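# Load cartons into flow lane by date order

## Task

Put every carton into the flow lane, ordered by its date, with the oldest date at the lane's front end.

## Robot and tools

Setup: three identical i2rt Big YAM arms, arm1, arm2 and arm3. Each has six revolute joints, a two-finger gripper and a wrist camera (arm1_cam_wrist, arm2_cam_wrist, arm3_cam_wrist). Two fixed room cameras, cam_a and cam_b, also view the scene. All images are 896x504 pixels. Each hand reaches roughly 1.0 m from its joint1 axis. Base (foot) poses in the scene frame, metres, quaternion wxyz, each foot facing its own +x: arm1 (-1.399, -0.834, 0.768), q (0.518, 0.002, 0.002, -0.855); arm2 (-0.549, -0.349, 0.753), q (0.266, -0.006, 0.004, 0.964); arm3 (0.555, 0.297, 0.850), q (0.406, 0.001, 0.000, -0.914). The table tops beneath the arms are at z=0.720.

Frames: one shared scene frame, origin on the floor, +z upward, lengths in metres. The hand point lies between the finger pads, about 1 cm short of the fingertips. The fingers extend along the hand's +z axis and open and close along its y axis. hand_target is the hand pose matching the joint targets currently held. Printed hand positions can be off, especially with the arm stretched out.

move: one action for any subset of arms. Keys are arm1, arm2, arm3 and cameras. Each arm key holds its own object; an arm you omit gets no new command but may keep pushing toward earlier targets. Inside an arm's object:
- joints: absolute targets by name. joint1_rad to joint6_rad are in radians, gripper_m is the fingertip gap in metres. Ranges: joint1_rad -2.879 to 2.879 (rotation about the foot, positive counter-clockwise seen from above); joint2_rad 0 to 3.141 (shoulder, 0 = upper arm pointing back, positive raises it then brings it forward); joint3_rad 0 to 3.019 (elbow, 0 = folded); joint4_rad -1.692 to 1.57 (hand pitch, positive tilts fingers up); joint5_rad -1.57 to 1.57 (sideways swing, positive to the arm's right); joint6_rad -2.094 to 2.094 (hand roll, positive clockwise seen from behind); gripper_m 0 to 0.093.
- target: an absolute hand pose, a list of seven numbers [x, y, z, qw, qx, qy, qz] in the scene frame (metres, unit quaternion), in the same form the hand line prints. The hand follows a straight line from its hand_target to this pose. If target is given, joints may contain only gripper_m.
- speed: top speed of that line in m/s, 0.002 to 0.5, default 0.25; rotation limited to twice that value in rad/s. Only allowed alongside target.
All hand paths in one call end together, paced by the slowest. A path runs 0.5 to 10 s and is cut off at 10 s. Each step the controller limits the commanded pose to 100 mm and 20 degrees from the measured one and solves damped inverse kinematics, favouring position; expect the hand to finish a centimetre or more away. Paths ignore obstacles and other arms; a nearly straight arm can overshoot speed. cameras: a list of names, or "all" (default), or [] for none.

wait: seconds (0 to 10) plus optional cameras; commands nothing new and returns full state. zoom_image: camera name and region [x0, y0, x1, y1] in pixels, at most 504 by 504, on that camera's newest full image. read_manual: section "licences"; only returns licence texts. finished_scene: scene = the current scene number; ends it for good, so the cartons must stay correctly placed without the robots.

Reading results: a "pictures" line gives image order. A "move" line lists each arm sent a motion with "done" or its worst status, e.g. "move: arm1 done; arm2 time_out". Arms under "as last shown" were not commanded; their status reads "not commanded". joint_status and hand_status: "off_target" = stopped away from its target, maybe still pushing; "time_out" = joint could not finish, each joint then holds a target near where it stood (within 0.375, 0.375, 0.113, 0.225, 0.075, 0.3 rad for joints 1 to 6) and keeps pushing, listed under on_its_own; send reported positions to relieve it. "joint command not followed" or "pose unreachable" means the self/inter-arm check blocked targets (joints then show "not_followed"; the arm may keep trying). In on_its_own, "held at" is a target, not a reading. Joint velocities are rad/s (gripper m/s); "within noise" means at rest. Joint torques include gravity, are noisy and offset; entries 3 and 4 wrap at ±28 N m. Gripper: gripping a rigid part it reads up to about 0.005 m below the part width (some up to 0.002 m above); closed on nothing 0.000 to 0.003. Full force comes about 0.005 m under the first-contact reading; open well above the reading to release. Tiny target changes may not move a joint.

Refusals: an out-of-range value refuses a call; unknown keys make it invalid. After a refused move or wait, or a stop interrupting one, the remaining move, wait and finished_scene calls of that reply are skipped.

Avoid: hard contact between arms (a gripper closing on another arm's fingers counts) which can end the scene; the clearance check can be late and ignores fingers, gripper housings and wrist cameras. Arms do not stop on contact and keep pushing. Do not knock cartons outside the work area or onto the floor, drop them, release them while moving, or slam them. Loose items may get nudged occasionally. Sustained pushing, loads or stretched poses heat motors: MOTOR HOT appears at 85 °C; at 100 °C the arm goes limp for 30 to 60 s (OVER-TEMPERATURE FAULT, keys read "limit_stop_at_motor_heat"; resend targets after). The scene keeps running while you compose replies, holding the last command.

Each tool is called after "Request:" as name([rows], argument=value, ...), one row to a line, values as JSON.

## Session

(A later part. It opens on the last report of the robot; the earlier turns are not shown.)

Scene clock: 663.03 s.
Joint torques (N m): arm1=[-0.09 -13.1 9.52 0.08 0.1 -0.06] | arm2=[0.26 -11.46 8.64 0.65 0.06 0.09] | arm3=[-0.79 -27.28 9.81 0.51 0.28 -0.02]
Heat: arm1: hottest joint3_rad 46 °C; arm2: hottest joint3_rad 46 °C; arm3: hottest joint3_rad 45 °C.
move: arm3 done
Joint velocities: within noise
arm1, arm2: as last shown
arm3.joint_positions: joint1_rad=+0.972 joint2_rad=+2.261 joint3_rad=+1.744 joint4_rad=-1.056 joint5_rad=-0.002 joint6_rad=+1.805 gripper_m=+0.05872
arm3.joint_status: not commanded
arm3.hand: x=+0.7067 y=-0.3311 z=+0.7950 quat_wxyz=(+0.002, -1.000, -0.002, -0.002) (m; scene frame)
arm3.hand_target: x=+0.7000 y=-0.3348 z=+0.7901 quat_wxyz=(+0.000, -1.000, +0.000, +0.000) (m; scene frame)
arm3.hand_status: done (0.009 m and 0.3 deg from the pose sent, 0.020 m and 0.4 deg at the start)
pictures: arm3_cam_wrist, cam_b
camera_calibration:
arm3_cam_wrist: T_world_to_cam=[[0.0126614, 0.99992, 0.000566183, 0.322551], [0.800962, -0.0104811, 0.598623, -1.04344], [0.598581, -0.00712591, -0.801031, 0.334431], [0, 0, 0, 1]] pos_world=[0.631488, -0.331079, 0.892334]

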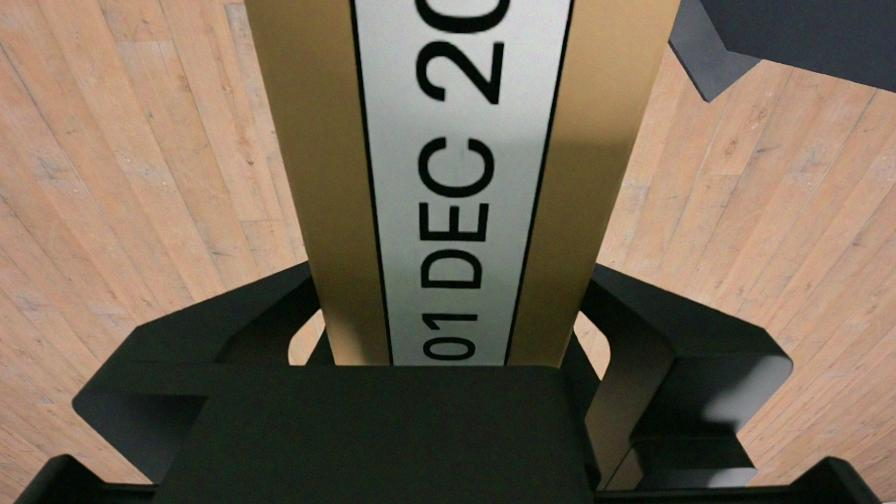

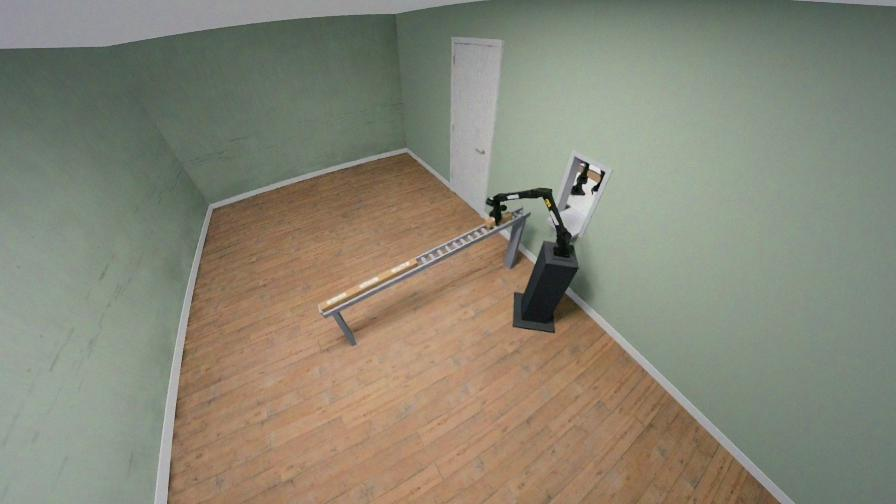

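Request:
move(arm3={"target": [0.70, -0.335, 0.775, 0, 1, 0, 0], "speed": 0.1}, cameras=["arm3_cam_wrist", "cam_b"])

Request:
zoom_image(camera="cam_b", region=[470, 190, 550, 240])

Scene clock: 667.80 s.
Joint torques (N m): arm1=[-0.15 -13.16 9.51 0.09 0.1 -0.06] | arm2=[0.26 -11.46 8.64 0.65 0.06 0.09] | arm3=[-0.85 -27.4 9.61 0.54 0.28 -0.01]
Heat: arm1: hottest joint3_rad 46 °C; arm2: hottest joint3_rad 46 °C; arm3: hottest joint3_rad 45 °C.
move: arm3 done
Joint velocities: within noise
arm1, arm2: as last shown
arm3.joint_positions: joint1_rad=+0.972 joint2_rad=+2.282 joint3_rad=+1.739 joint4_rad=-1.030 joint5_rad=-0.002 joint6_rad=+1.805 gripper_m=+0.05872
arm3.joint_status: not commanded
arm3.hand: x=+0.7067 y=-0.3312 z=+0.7800 quat_wxyz=(+0.002, -1.000, -0.002, -0.002) (m; scene frame)
arm3.hand_target: x=+0.7001 y=-0.3349 z=+0.7752 quat_wxyz=(+0.000, -1.000, +0.000, +0.000) (m; scene frame)
arm3.hand_status: done (0.009 m and 0.3 deg from the pose sent, 0.021 m and 0.3 deg at the start)
pictures: arm3_cam_wrist, cam_b
camera_calibration:
arm3_cam_wrist: T_world_to_cam=[[0.0126614, 0.99992, 0.000566183, 0.322759], [0.800962, -0.0104811, 0.598623, -1.03454], [0.598581, -0.00712591, -0.801031, 0.322354], [0, 0, 0, 1]] pos_world=[0.631588, -0.331279, 0.877334]

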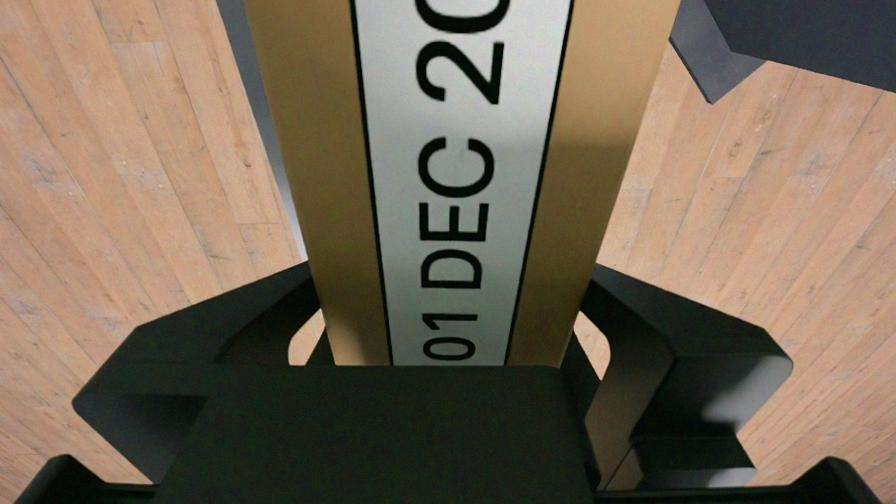

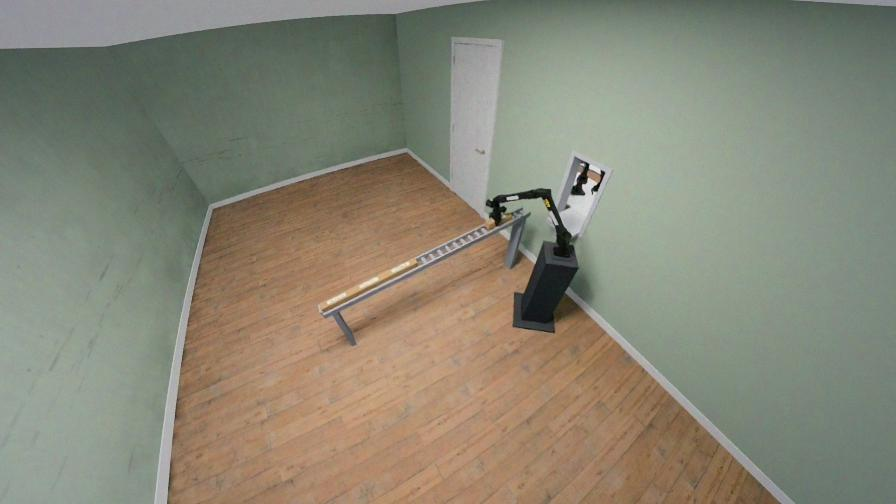

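Scaled by 6.300 from the camera's 896x504 image, which has a finer 1280x720 frame.

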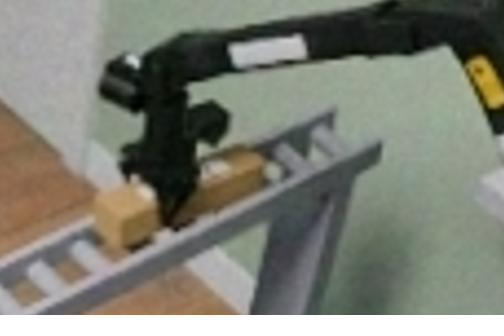

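Request:
zoom_image(camera="arm3_cam_wrist", region=[180, 0, 360, 280])

Scaled by 1.800 from the camera's 896x504 image, which has a finer 1280x720 frame.

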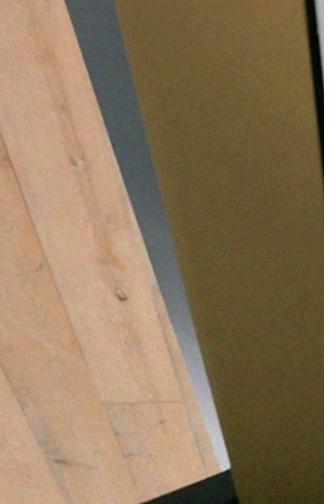

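Request:
move(arm3={"target": [0.70, -0.347, 0.778, 0, 1, 0, 0], "speed": 0.1}, cameras=["arm3_cam_wrist", "cam_b"])

Request:
zoom_image(camera="cam_b", region=[470, 190, 550, 240])

Scene clock: 678.70 s.
Joint torques (N m): arm1=[-0.09 -13.1 9.51 0.09 0.1 -0.06] | arm2=[0.32 -11.46 8.64 0.66 0.06 0.09] | arm3=[-0.73 -26.7 13.79 -0.13 0.15 -0.02]
Heat: arm1: hottest joint3_rad 46 °C; arm2: hottest joint3_rad 46 °C; arm3: hottest joint3_rad 44 °C.
move: arm3 off_target
Joint velocities: within noise
arm1, arm2: as last shown
arm3.joint_positions: joint1_rad=+0.969 joint2_rad=+2.296 joint3_rad=+1.743 joint4_rad=-1.041 joint5_rad=+0.002 joint6_rad=+1.800 gripper_m=+0.05872
arm3.joint_status: not commanded
arm3.hand: x=+0.7033 y=-0.3283 z=+0.7728 quat_wxyz=(+0.011, -1.000, -0.003, +0.003) (m; scene frame)
arm3.hand_target: x=+0.6997 y=-0.3463 z=+0.7785 quat_wxyz=(-0.001, -1.000, +0.000, +0.000) (m; scene frame)
arm3.hand_status: off_target (0.020 m and 1.3 deg from the pose sent, 0.017 m and 0.3 deg at the start)
pictures: arm3_cam_wrist, cam_b
camera_calibration:
arm3_cam_wrist: T_world_to_cam=[[0.0108021, 0.999751, 0.0195392, 0.306388], [0.806236, -0.0202666, 0.591247, -1.02868], [0.591495, 0.00936652, -0.806254, 0.333162], [0, 0, 0, 1]] pos_world=[0.628989, -0.33028, 0.870833]

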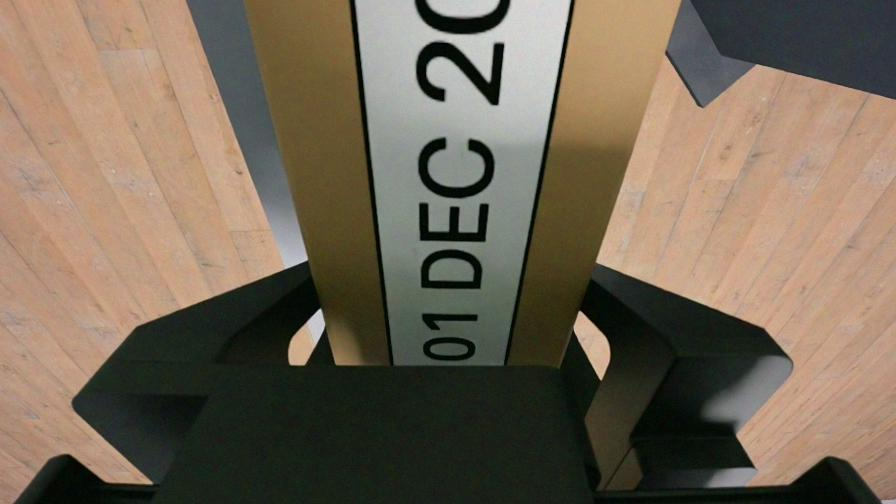

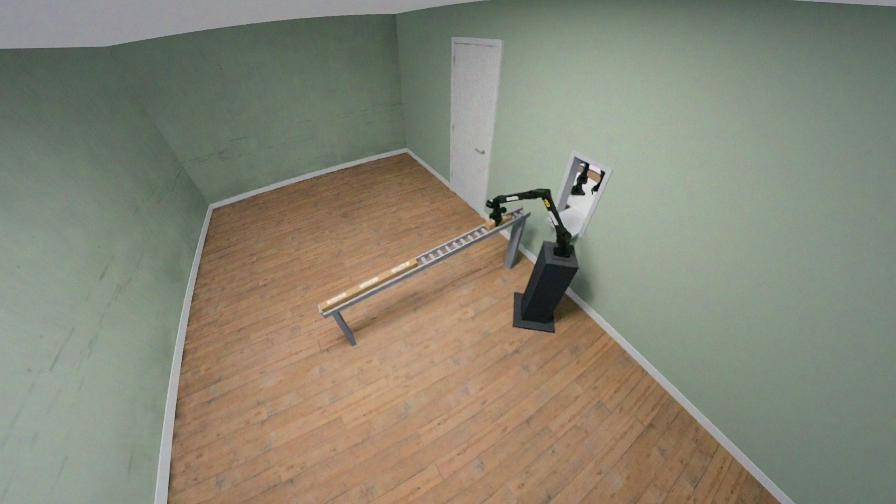

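Scaled by 6.300 from the camera's 896x504 image, which has a finer 1280x720 frame.

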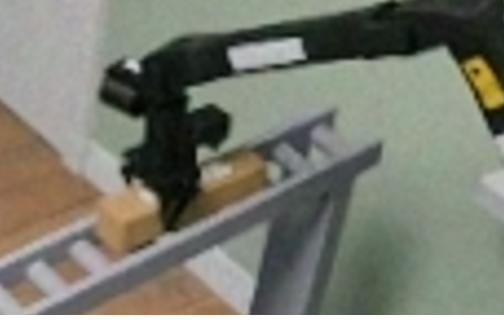

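Request:
move(arm3={"target": [0.70, -0.36, 0.785, 0, 1, 0, 0], "speed": 0.1}, cameras=["arm3_cam_wrist"])

Scene clock: 703.40 s.
Joint torques (N m): arm1=[-0.09 -13.16 9.5 0.08 0.1 -0.06] | arm2=[0.32 -11.46 8.62 0.66 0.06 0.09] | arm3=[-0.67 -27.4 14.32 -0.18 0.14 -0.02]
Heat: arm1: hottest joint3_rad 46 °C; arm2: hottest joint3_rad 46 °C; arm3: hottest joint3_rad 47 °C.
move: arm3 off_target
Joint velocities: within noise
arm1, arm2: as last shown
arm3.joint_positions: joint1_rad=+0.964 joint2_rad=+2.321 joint3_rad=+1.802 joint4_rad=-1.082 joint5_rad=+0.002 joint6_rad=+1.797 gripper_m=+0.05872
arm3.joint_status: not commanded
arm3.hand: x=+0.7026 y=-0.3396 z=+0.7765 quat_wxyz=(+0.014, -1.000, -0.002, +0.003) (m; scene frame)
arm3.hand_target: x=+0.6996 y=-0.3591 z=+0.7854 quat_wxyz=(+0.000, -1.000, +0.000, +0.000) (m; scene frame)
arm3.hand_status: off_target (0.022 m and 1.7 deg from the pose sent, 0.034 m and 1.3 deg at the start)
pictures: arm3_cam_wrist
camera_calibration:
arm3_cam_wrist: T_world_to_cam=[[0.0123055, 0.99958, 0.0262297, 0.311263], [0.807085, -0.0254148, 0.589888, -1.03193], [0.590307, 0.0139107, -0.807059, 0.33972], [0, 0, 0, 1]] pos_world=[0.628491, -0.342084, 0.874735]

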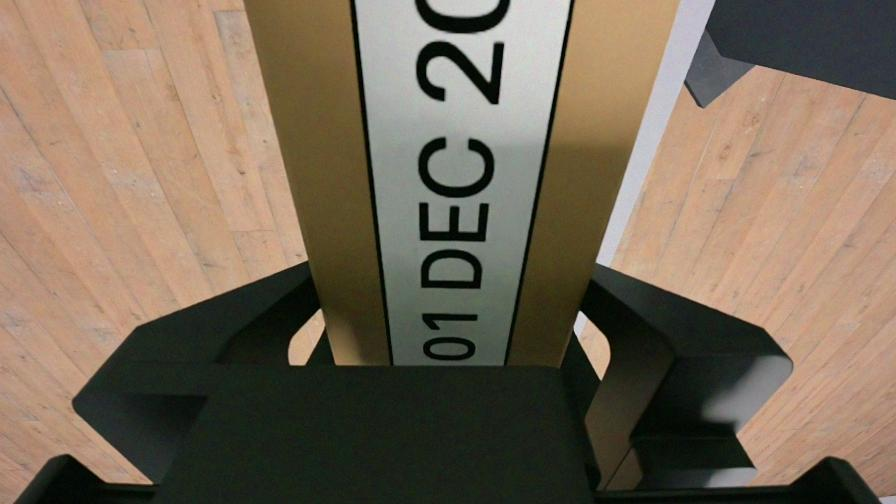

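Request:
move(arm3={"target": [0.70, -0.348, 0.765, 0, 1, 0, 0], "speed": 0.1}, cameras=["arm3_cam_wrist", "cam_b"])

Request:
zoom_image(camera="cam_b", region=[470, 190, 550, 240])

Scene clock: 708.33 s.
Joint torques (N m): arm1=[-0.03 -13.1 9.51 0.09 0.1 -0.06] | arm2=[0.32 -11.46 8.64 0.65 0.06 0.09] | arm3=[-0.44 -27.4 9.73 0.87 0.18 0.09]
Heat: arm1: hottest joint3_rad 46 °C; arm2: hottest joint3_rad 46 °C; arm3: hottest joint3_rad 47 °C.
move: arm3 done
Joint velocities: within noise
arm1, arm2: as last shown
arm3.joint_positions: joint1_rad=+0.964 joint2_rad=+2.322 joint3_rad=+1.795 joint4_rad=-1.052 joint5_rad=+0.001 joint6_rad=+1.792 gripper_m=+0.05872
arm3.joint_status: not commanded
arm3.hand: x=+0.7037 y=-0.3433 z=+0.7732 quat_wxyz=(+0.004, -1.000, -0.004, +0.000) (m; scene frame)
arm3.hand_target: x=+0.6999 y=-0.3477 z=+0.7651 quat_wxyz=(+0.000, -1.000, +0.000, +0.000) (m; scene frame)
arm3.hand_status: done (0.010 m and 0.7 deg from the pose sent, 0.015 m and 1.7 deg at the start)
pictures: arm3_cam_wrist, cam_b
camera_calibration:
arm3_cam_wrist: T_world_to_cam=[[0.00736814, 0.999958, 0.00544541, 0.33488], [0.803493, -0.00916198, 0.595244, -1.02696], [0.595268, -0.0000104932, -0.803527, 0.325397], [0, 0, 0, 1]] pos_world=[0.628986, -0.344272, 0.870931]

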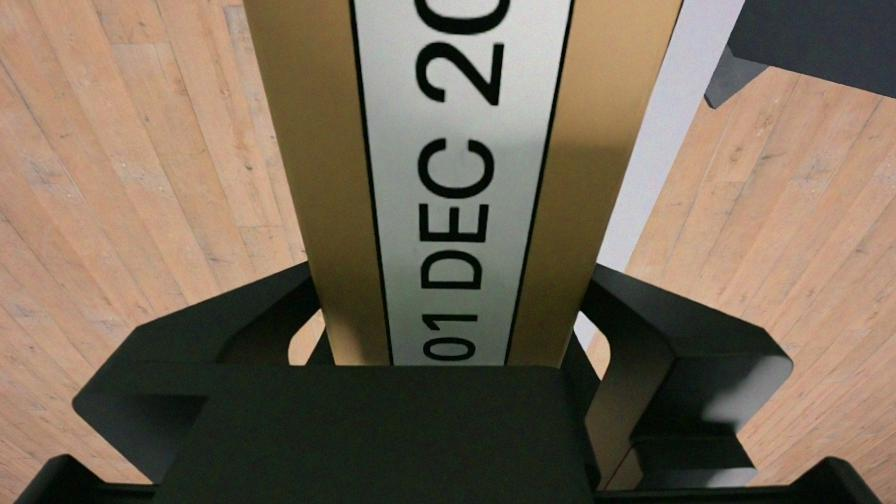

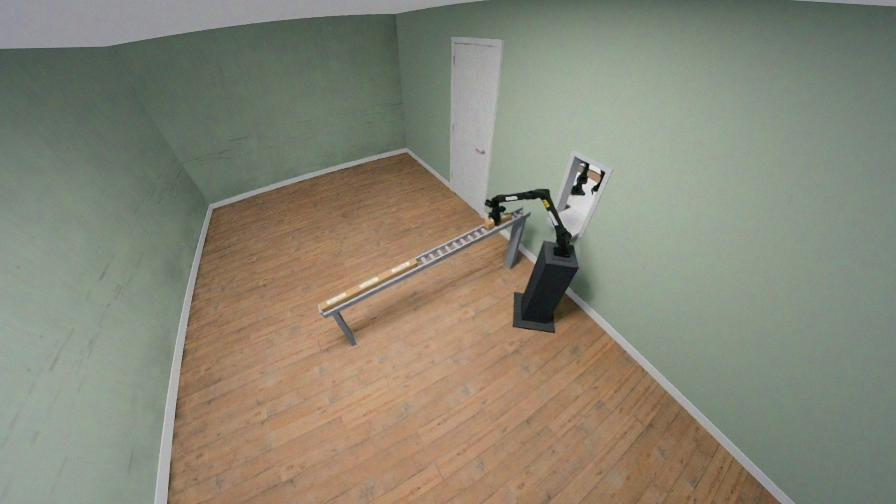

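Scaled by 6.300 from the camera's 896x504 image, which has a finer 1280x720 frame.

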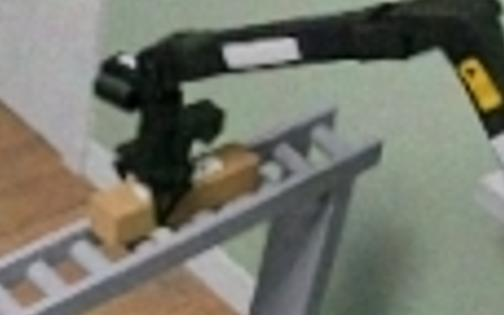

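Request:
move(arm3={"target": [0.70, -0.336, 0.768, 0, 1, 0, 0], "speed": 0.1}, cameras=["arm3_cam_wrist"])

Scene clock: 711.53 s.
Joint torques (N m): arm1=[-0.03 -13.16 9.51 0.08 0.1 -0.06] | arm2=[0.26 -11.52 8.62 0.64 0.06 0.09] | arm3=[-0.15 -28.81 7.9 0.39 0.14 0.11]
Heat: arm1: hottest joint3_rad 46 °C; arm2: hottest joint3_rad 46 °C; arm3: hottest joint3_rad 46 °C.
move: arm3 done
Joint velocities: within noise
arm1, arm2: as last shown
arm3.joint_positions: joint1_rad=+0.964 joint2_rad=+2.309 joint3_rad=+1.761 joint4_rad=-1.015 joint5_rad=+0.002 joint6_rad=+1.792 gripper_m=+0.05872
arm3.joint_status: not commanded
arm3.hand: x=+0.7029 y=-0.3405 z=+0.7705 quat_wxyz=(-0.004, -1.000, -0.004, -0.001) (m; scene frame)
arm3.hand_target: x=+0.7000 y=-0.3361 z=+0.7681 quat_wxyz=(+0.000, -1.000, +0.000, +0.000) (m; scene frame)
arm3.hand_status: done (0.006 m and 0.7 deg from the pose sent, 0.010 m and 0.7 deg at the start)
pictures: arm3_cam_wrist
camera_calibration:
arm3_cam_wrist: T_world_to_cam=[[0.0073806, 0.999915, -0.0107141, 0.344505], [0.801719, 0.000486676, 0.5977, -1.02204], [0.597655, -0.0130011, -0.801648, 0.316173], [0, 0, 0, 1]] pos_world=[0.627885, -0.339868, 0.868025]

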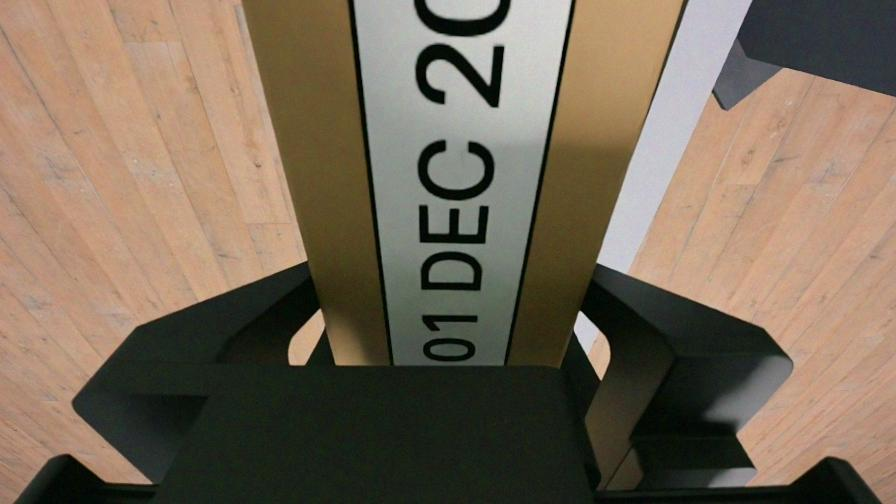

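Request:
move(arm3={"target": [0.70, -0.326, 0.772, 0, 1, 0, 0], "speed": 0.1}, cameras=["arm3_cam_wrist", "cam_b"])

Request:
zoom_image(camera="cam_b", region=[470, 190, 550, 240])

Scene clock: 721.10 s.
Joint torques (N m): arm1=[-0.03 -13.16 9.52 0.09 0.1 -0.06] | arm2=[0.26 -11.52 8.64 0.66 0.06 0.09] | arm3=[0.09 -29.27 8.05 0.39 -0.1 0.16]
Heat: arm1: hottest joint3_rad 46 °C; arm2: hottest joint3_rad 46 °C; arm3: hottest joint3_rad 45 °C.
move: arm3 done
Joint velocities: within noise
arm1: as last shown
arm2.joint_positions: joint1_rad=-1.668 joint2_rad=+1.483 joint3_rad=+1.261 joint4_rad=-1.340 joint5_rad=-0.015 joint6_rad=+0.931 gripper_m=+0.08994
arm2.joint_status: not commanded
arm2.hand: x=-0.2960 y=+0.0009 z=+0.9351 quat_wxyz=(-0.001, +0.002, -1.000, -0.002) (m; scene frame)
arm2.hand_target: x=-0.2999 y=+0.0000 z=+0.9301 quat_wxyz=(+0.000, +0.000, -1.000, +0.000) (m; scene frame)
arm2.hand_status: not commanded
arm3.joint_positions: joint1_rad=+0.964 joint2_rad=+2.287 joint3_rad=+1.715 joint4_rad=-1.002 joint5_rad=+0.008 joint6_rad=+1.792 gripper_m=+0.05872
arm3.joint_status: not commanded
arm3.hand: x=+0.6989 y=-0.3281 z=+0.7689 quat_wxyz=(+0.001, -1.000, -0.004, +0.003) (m; scene frame)
arm3.hand_target: x=+0.7000 y=-0.3260 z=+0.7719 quat_wxyz=(+0.000, -1.000, +0.000, +0.000) (m; scene frame)
arm3.hand_status: done (0.004 m and 0.6 deg from the pose sent, 0.015 m and 0.7 deg at the start)
pictures: arm3_cam_wrist, cam_b
camera_calibration:
arm3_cam_wrist: T_world_to_cam=[[0.00731937, 0.999973, -0.000676599, 0.324375], [0.806869, -0.00550625, 0.590705, -1.01814], [0.590685, -0.00486951, -0.806888, 0.329016], [0, 0, 0, 1]] pos_world=[0.624787, -0.32837, 0.867119]

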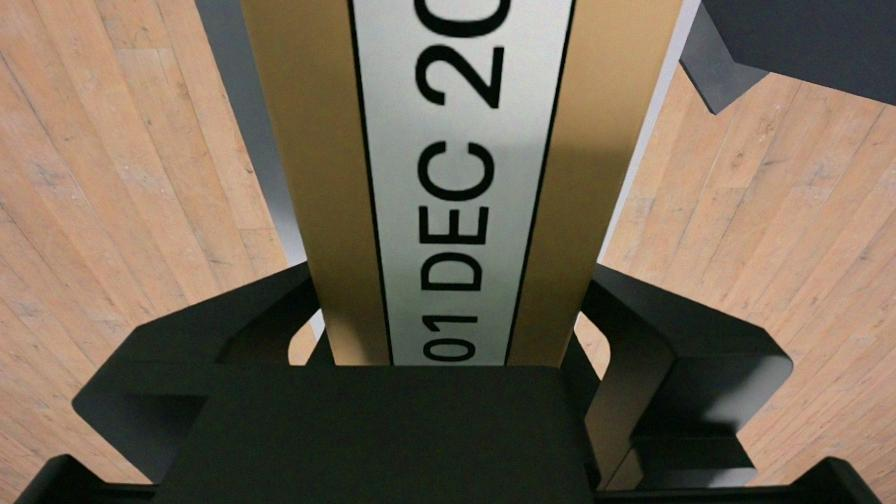

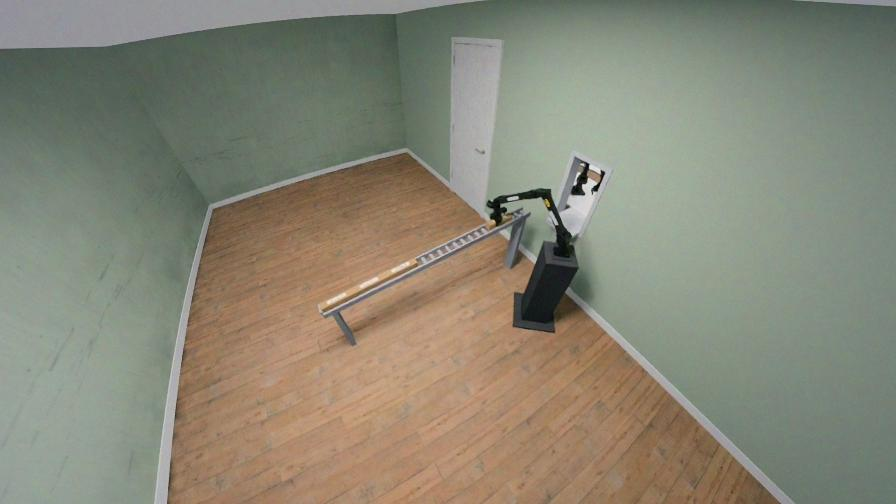

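Scaled by 6.300 from the camera's 896x504 image, which has a finer 1280x720 frame.

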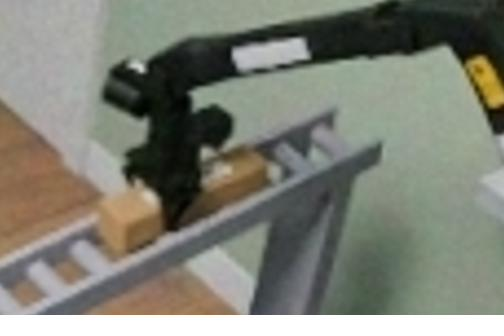

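Request:
move(arm3={"target": [0.70, -0.332, 0.763, 0, 1, 0, 0], "speed": 0.1}, cameras=["arm3_cam_wrist", "cam_b"])

Request:
zoom_image(camera="cam_b", region=[470, 190, 550, 240])

Scene clock: 728.87 s.
Joint torques (N m): arm1=[-0.09 -13.1 9.51 0.1 0.1 -0.06] | arm2=[0.32 -11.46 8.64 0.65 0.06 0.09] | arm3=[0.03 -26.75 10.15 0.35 -0.08 0.13]
Heat: arm1: hottest joint3_rad 46 °C; arm2: hottest joint3_rad 46 °C; arm3: hottest joint3_rad 44 °C.
move: arm3 done
Joint velocities: within noise
arm1.joint_positions: joint1_rad=+1.010 joint2_rad=+1.403 joint3_rad=+1.396 joint4_rad=-1.390 joint5_rad=+0.000 joint6_rad=+0.309 gripper_m=+0.08995
arm1.joint_status: not commanded
arm1.hand: x=-1.1726 y=-1.2239 z=+1.0364 quat_wxyz=(-0.080, -0.623, -0.778, +0.028) (m; scene frame)
arm1.hand_target: x=-1.1774 y=-1.2249 z=+1.0387 quat_wxyz=(-0.078, -0.624, -0.777, +0.029) (m; scene frame)
arm1.hand_status: not commanded
arm2: as last shown
arm3.joint_positions: joint1_rad=+0.964 joint2_rad=+2.287 joint3_rad=+1.715 joint4_rad=-0.999 joint5_rad=+0.008 joint6_rad=+1.792 gripper_m=+0.05872
arm3.joint_status: not commanded
arm3.hand: x=+0.6990 y=-0.3286 z=+0.7688 quat_wxyz=(+0.000, -1.000, -0.004, +0.003) (m; scene frame)
arm3.hand_target: x=+0.6999 y=-0.3317 z=+0.7629 quat_wxyz=(+0.000, -1.000, +0.000, +0.000) (m; scene frame)
arm3.hand_status: done (0.007 m and 0.6 deg from the pose sent, 0.007 m and 0.6 deg at the start)
pictures: arm3_cam_wrist, cam_b
camera_calibration:
arm3_cam_wrist: T_world_to_cam=[[0.00730977, 0.999969, -0.00289305, 0.3266], [0.806571, -0.00418582, 0.591123, -1.01785], [0.591093, -0.00665442, -0.806576, 0.327682], [0, 0, 0, 1]] pos_world=[0.624887, -0.32867, 0.866918]

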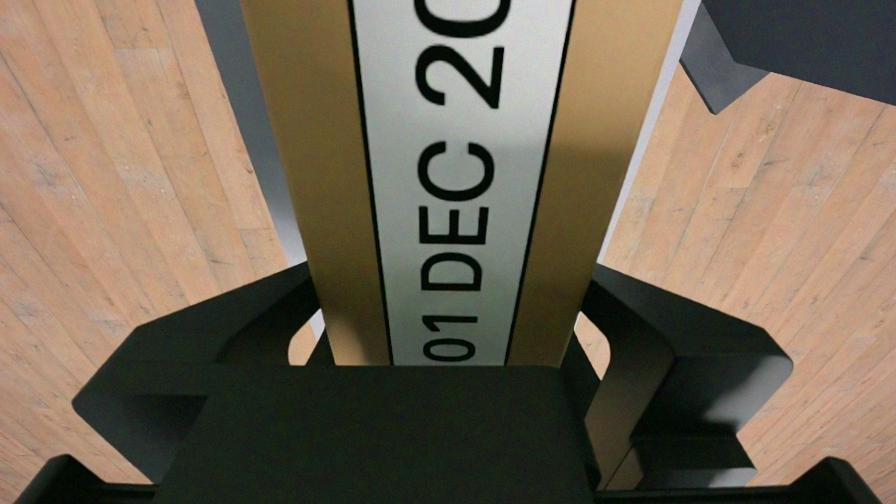

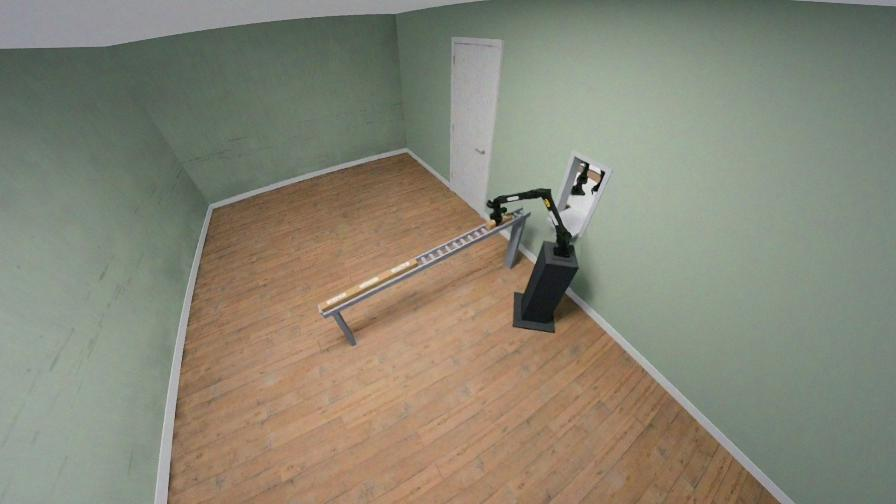

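Scaled by 6.300 from the camera's 896x504 image, which has a finer 1280x720 frame.

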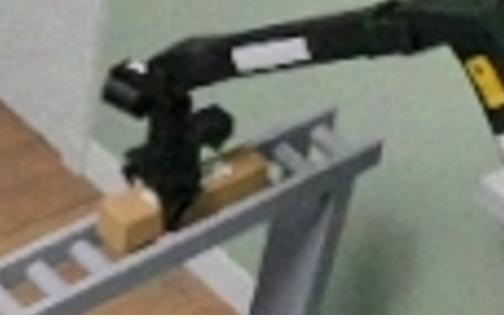

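Request:
move(arm3={"target": [0.70, -0.337, 0.755, 0, 1, 0, 0], "speed": 0.1}, cameras=["arm3_cam_wrist", "cam_b"])

Request:
zoom_image(camera="cam_b", region=[470, 190, 550, 240])

Scene clock: 735.10 s.
Joint torques (N m): arm1=[-0.09 -13.16 9.51 0.09 0.1 -0.06] | arm2=[0.26 -11.46 8.62 0.65 0.06 0.09] | arm3=[0.09 -24.64 11.81 0.51 -0.09 0.12]
Heat: arm1: hottest joint3_rad 46 °C; arm2: hottest joint3_rad 46 °C; arm3: hottest joint3_rad 44 °C.
move: arm3 off_target
Joint velocities: within noise
arm1, arm2: as last shown
arm3.joint_positions: joint1_rad=+0.964 joint2_rad=+2.287 joint3_rad=+1.715 joint4_rad=-0.997 joint5_rad=+0.008 joint6_rad=+1.792 gripper_m=+0.05872
arm3.joint_status: not commanded
arm3.hand: x=+0.6992 y=-0.3292 z=+0.7688 quat_wxyz=(-0.001, -1.000, -0.004, +0.003) (m; scene frame)
arm3.hand_target: x=+0.6998 y=-0.3363 z=+0.7551 quat_wxyz=(+0.000, -1.000, +0.000, +0.000) (m; scene frame)
arm3.hand_status: off_target (0.016 m and 0.6 deg from the pose sent, 0.016 m and 0.6 deg at the start)
pictures: arm3_cam_wrist, cam_b
camera_calibration:
arm3_cam_wrist: T_world_to_cam=[[0.00731589, 0.999958, -0.0054684, 0.329125], [0.80619, -0.00266273, 0.59165, -1.01757], [0.591611, -0.00873702, -0.806176, 0.326324], [0, 0, 0, 1]] pos_world=[0.624887, -0.328969, 0.866918]

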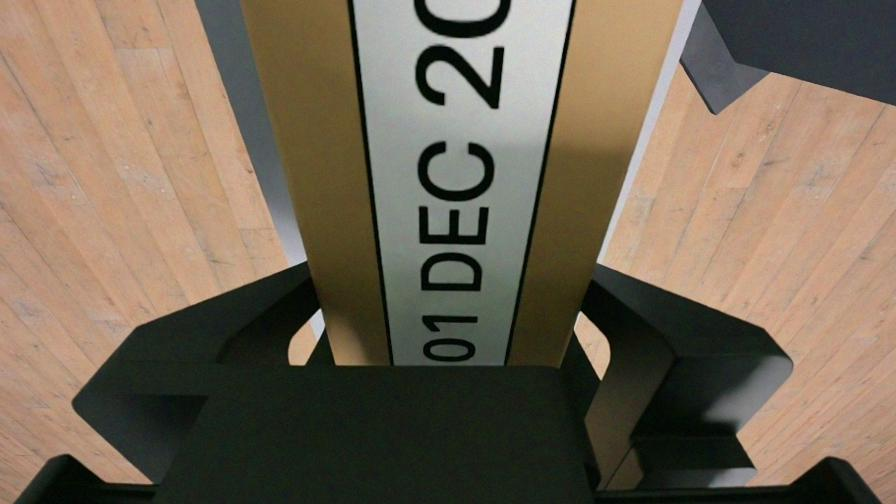

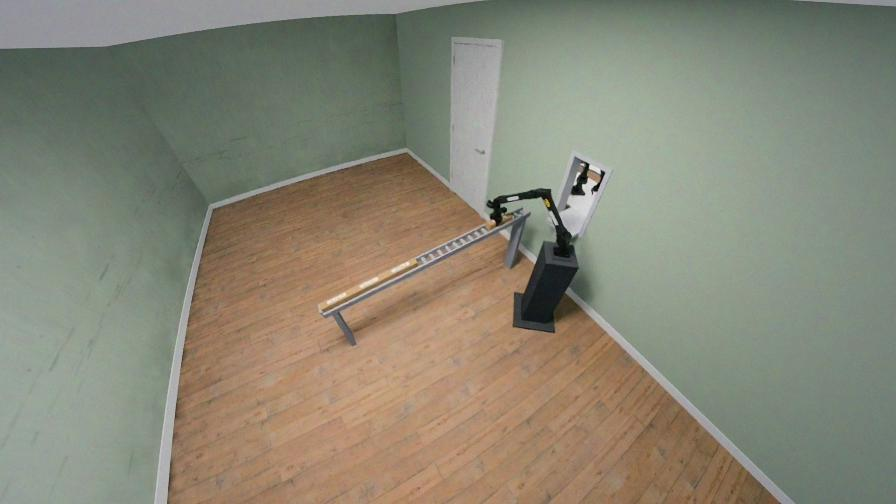

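Scaled by 6.300 from the camera's 896x504 image, which has a finer 1280x720 frame.

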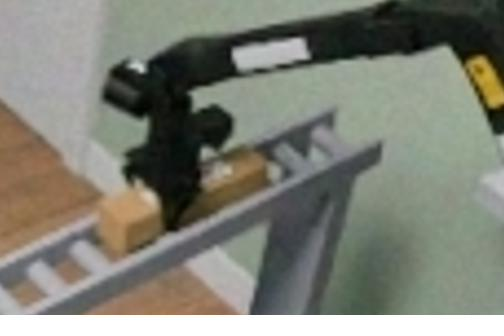

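Request:
move(arm3={"target": [0.70, -0.335, 0.76, 0, 0.99966, 0, -0.02618], "speed": 0.1}, cameras=["arm3_cam_wrist", "cam_b"])

Request:
zoom_image(camera="cam_b", region=[470, 190, 550, 240])

Scene clock: 743.97 s.
Joint torques (N m): arm1=[-0.09 -13.1 9.51 0.09 0.1 -0.06] | arm2=[0.26 -11.46 8.64 0.65 0.06 0.09] | arm3=[1.08 -25.76 12.31 -0.1 0.22 0.23]
Heat: arm1: hottest joint3_rad 46 °C; arm2: hottest joint3_rad 46 °C; arm3: hottest joint3_rad 44 °C.
move: arm3 off_target
Joint velocities: within noise
arm1, arm2: as last shown
arm3.joint_positions: joint1_rad=+0.964 joint2_rad=+2.293 joint3_rad=+1.715 joint4_rad=-1.001 joint5_rad=+0.051 joint6_rad=+1.797 gripper_m=+0.05872
arm3.joint_status: not commanded
arm3.hand: x=+0.6917 y=-0.3286 z=+0.7655 quat_wxyz=(-0.002, -1.000, -0.002, +0.025) (m; scene frame)
arm3.hand_target: x=+0.7000 y=-0.3345 z=+0.7601 quat_wxyz=(+0.000, -1.000, +0.000, +0.026) (m; scene frame)
arm3.hand_status: off_target (0.012 m and 0.3 deg from the pose sent, 0.011 m and 2.8 deg at the start)
pictures: arm3_cam_wrist, cam_b
camera_calibration:
arm3_cam_wrist: T_world_to_cam=[[0.0115244, 0.999914, -0.00622673, 0.326279], [0.83175, -0.00612937, 0.555117, -1.00034], [0.555031, -0.0115765, -0.831749, 0.372004], [0, 0, 0, 1]] pos_world=[0.621798, -0.328076, 0.866751]

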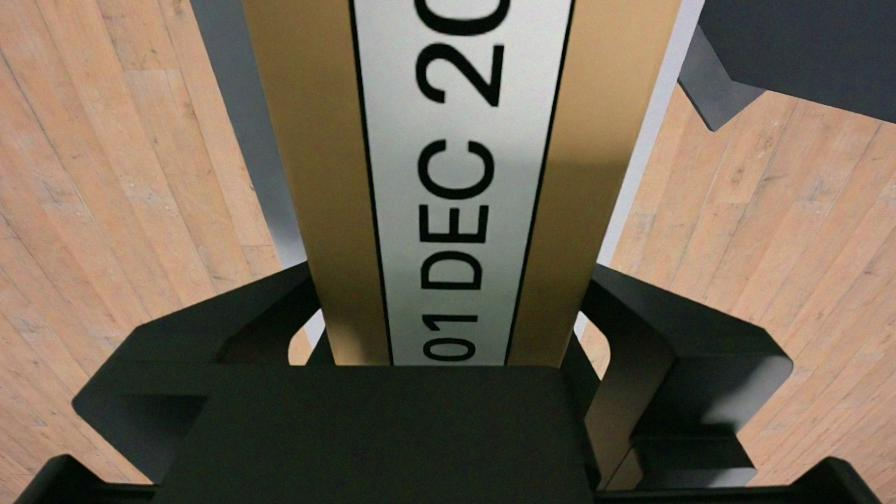

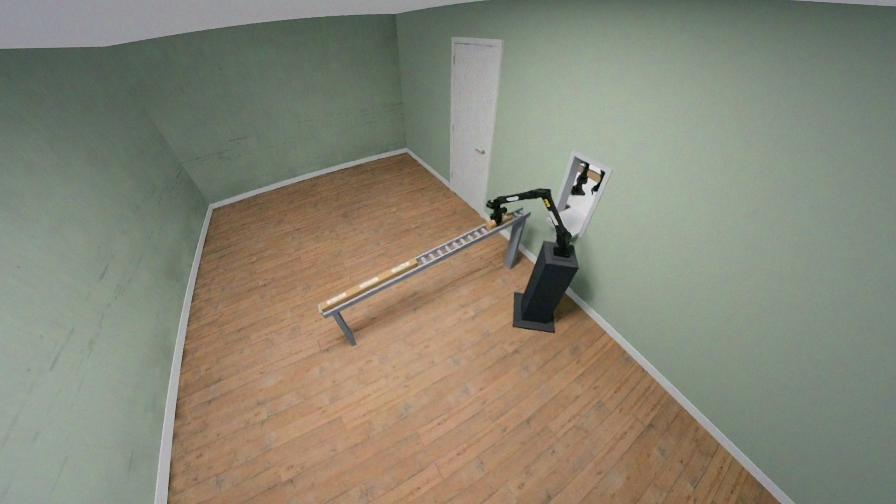

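Scaled by 6.300 from the camera's 896x504 image, which has a finer 1280x720 frame.

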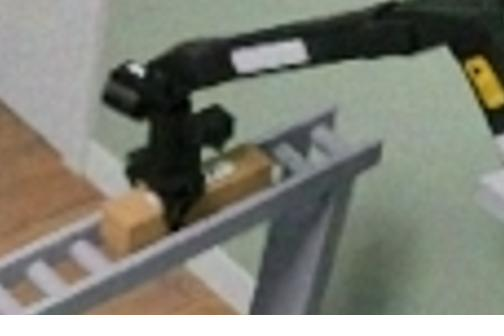

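Request:
move(arm3={"target": [0.70, -0.338, 0.75, 0, 0.99966, 0, -0.02618], "speed": 0.1}, cameras=["arm3_cam_wrist", "cam_b"])

Request:
zoom_image(camera="cam_b", region=[470, 190, 550, 240])

Scene clock: 747.17 s.
Joint torques (N m): arm1=[-0.03 -13.1 9.51 0.1 0.1 -0.06] | arm2=[0.32 -11.52 8.62 0.65 0.05 0.09] | arm3=[0.73 -24.47 12.55 0.17 0.05 0.12]
Heat: arm1: hottest joint3_rad 46 °C; arm2: hottest joint3_rad 46 °C; arm3: hottest joint3_rad 44 °C.
move: arm3 off_target
Joint velocities: within noise
arm1, arm2: as last shown
arm3.joint_positions: joint1_rad=+0.965 joint2_rad=+2.301 joint3_rad=+1.723 joint4_rad=-1.002 joint5_rad=+0.056 joint6_rad=+1.804 gripper_m=+0.05872
arm3.joint_status: not commanded
arm3.hand: x=+0.6915 y=-0.3305 z=+0.7633 quat_wxyz=(-0.002, -1.000, +0.001, +0.027) (m; scene frame)
arm3.hand_target: x=+0.6999 y=-0.3372 z=+0.7503 quat_wxyz=(+0.000, -1.000, +0.000, +0.026) (m; scene frame)
arm3.hand_status: off_target (0.017 m and 0.3 deg from the pose sent, 0.020 m and 0.3 deg at the start)
pictures: arm3_cam_wrist, cam_b
camera_calibration:
arm3_cam_wrist: T_world_to_cam=[[0.0182743, 0.999806, -0.00738119, 0.324336], [0.834166, -0.011176, 0.551399, -0.999631], [0.55121, -0.0162336, -0.834209, 0.373232], [0, 0, 0, 1]] pos_world=[0.622203, -0.329386, 0.864943]

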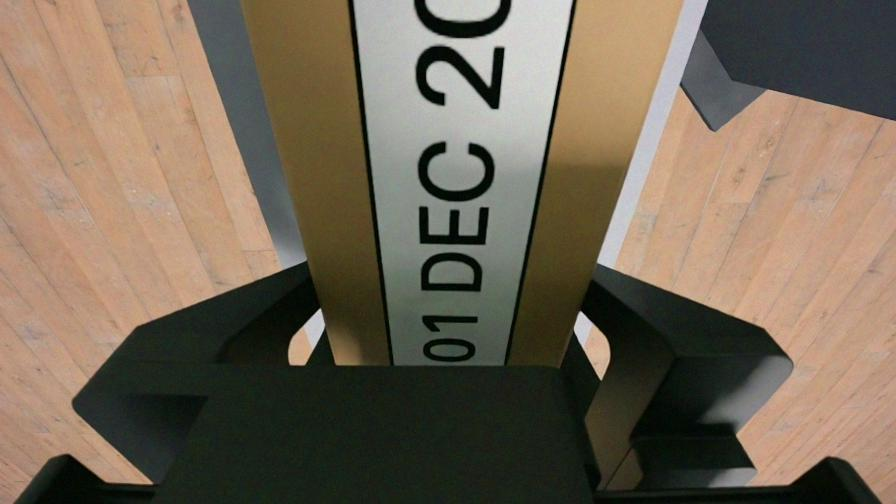

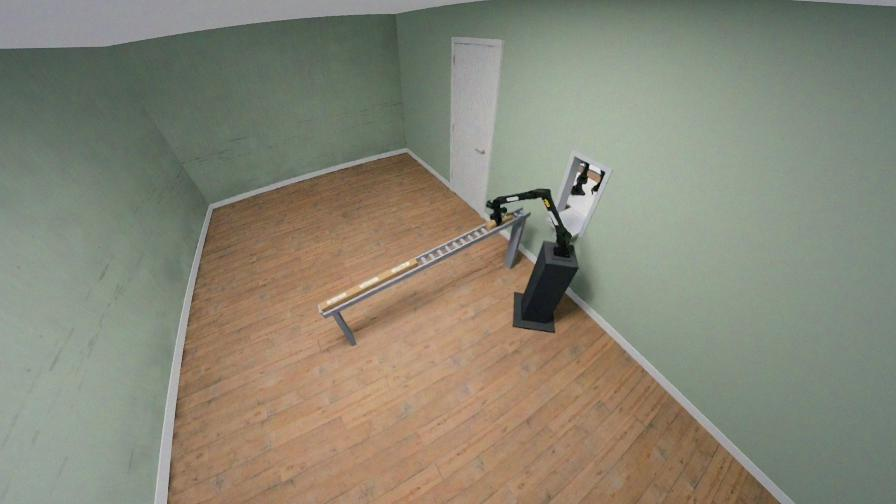

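Scaled by 6.300 from the camera's 896x504 image, which has a finer 1280x720 frame.

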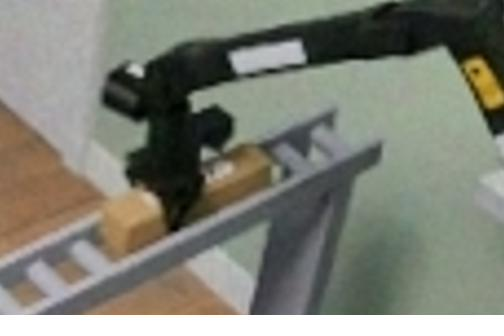

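Request:
move(arm3={"joints": {"gripper_m": 0.08}}, cameras=["arm3_cam_wrist", "cam_b"])

Request:
zoom_image(camera="cam_b", region=[300, 180, 560, 330])

Scene clock: 751.23 s.
Joint torques (N m): arm1=[-0.09 -13.04 9.52 0.06 0.1 -0.06] | arm2=[0.32 -11.46 8.62 0.64 0.05 0.09] | arm3=[0.91 -24.7 12.42 0.16 0.06 0.13]
Heat: arm1: hottest joint3_rad 46 °C; arm2: hottest joint3_rad 46 °C; arm3: hottest joint3_rad 44 °C.
move: arm3 off_target
Joint velocities: within noise
arm1, arm2: as last shown
arm3.joint_positions: joint1_rad=+0.965 joint2_rad=+2.305 joint3_rad=+1.724 joint4_rad=-1.002 joint5_rad=+0.055 joint6_rad=+1.805 gripper_m=+0.07649
arm3.joint_status: gripper_m off_target (ended at +0.07643, target +0.08000)
arm3.hand: x=+0.6915 y=-0.3299 z=+0.7607 quat_wxyz=(+0.000, -1.000, +0.002, +0.027) (m; scene frame)
arm3.hand_target: x=+0.6998 y=-0.3372 z=+0.7501 quat_wxyz=(+0.000, -1.000, +0.000, +0.026) (m; scene frame)
arm3.hand_status: not commanded
pictures: arm3_cam_wrist, cam_b
camera_calibration:
arm3_cam_wrist: T_world_to_cam=[[0.0190251, 0.999813, -0.00357624, 0.320273], [0.834471, -0.0139084, 0.550876, -0.998833], [0.550723, -0.0134647, -0.834579, 0.372602], [0, 0, 0, 1]] pos_world=[0.622203, -0.329088, 0.862345]

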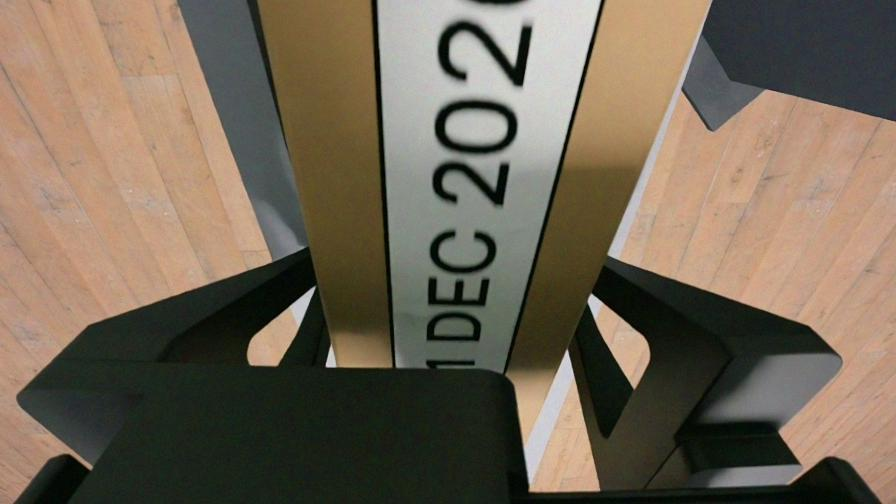

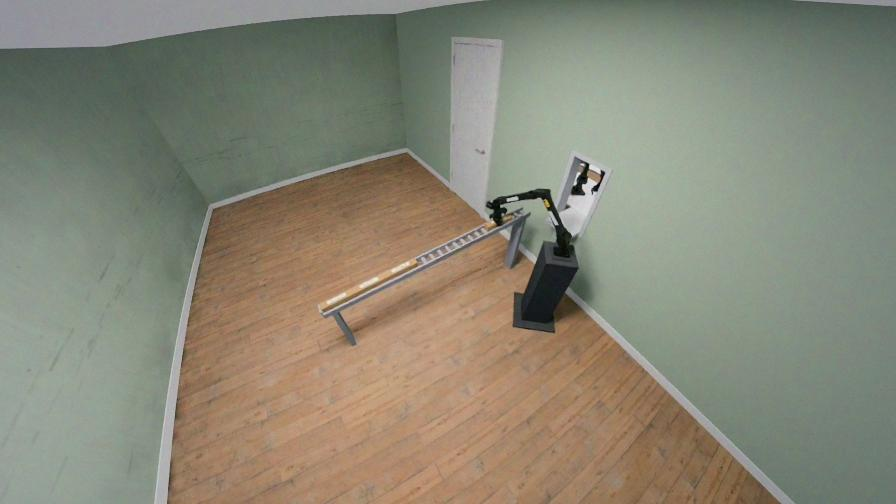

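Scaled by 1.938 from the camera's 896x504 image, which has a finer 1280x720 frame.

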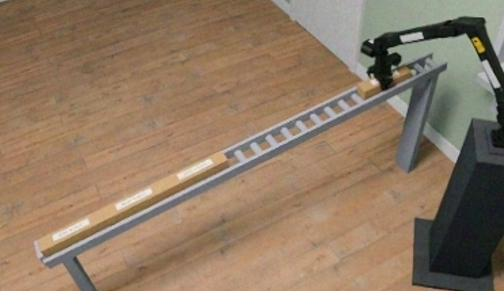

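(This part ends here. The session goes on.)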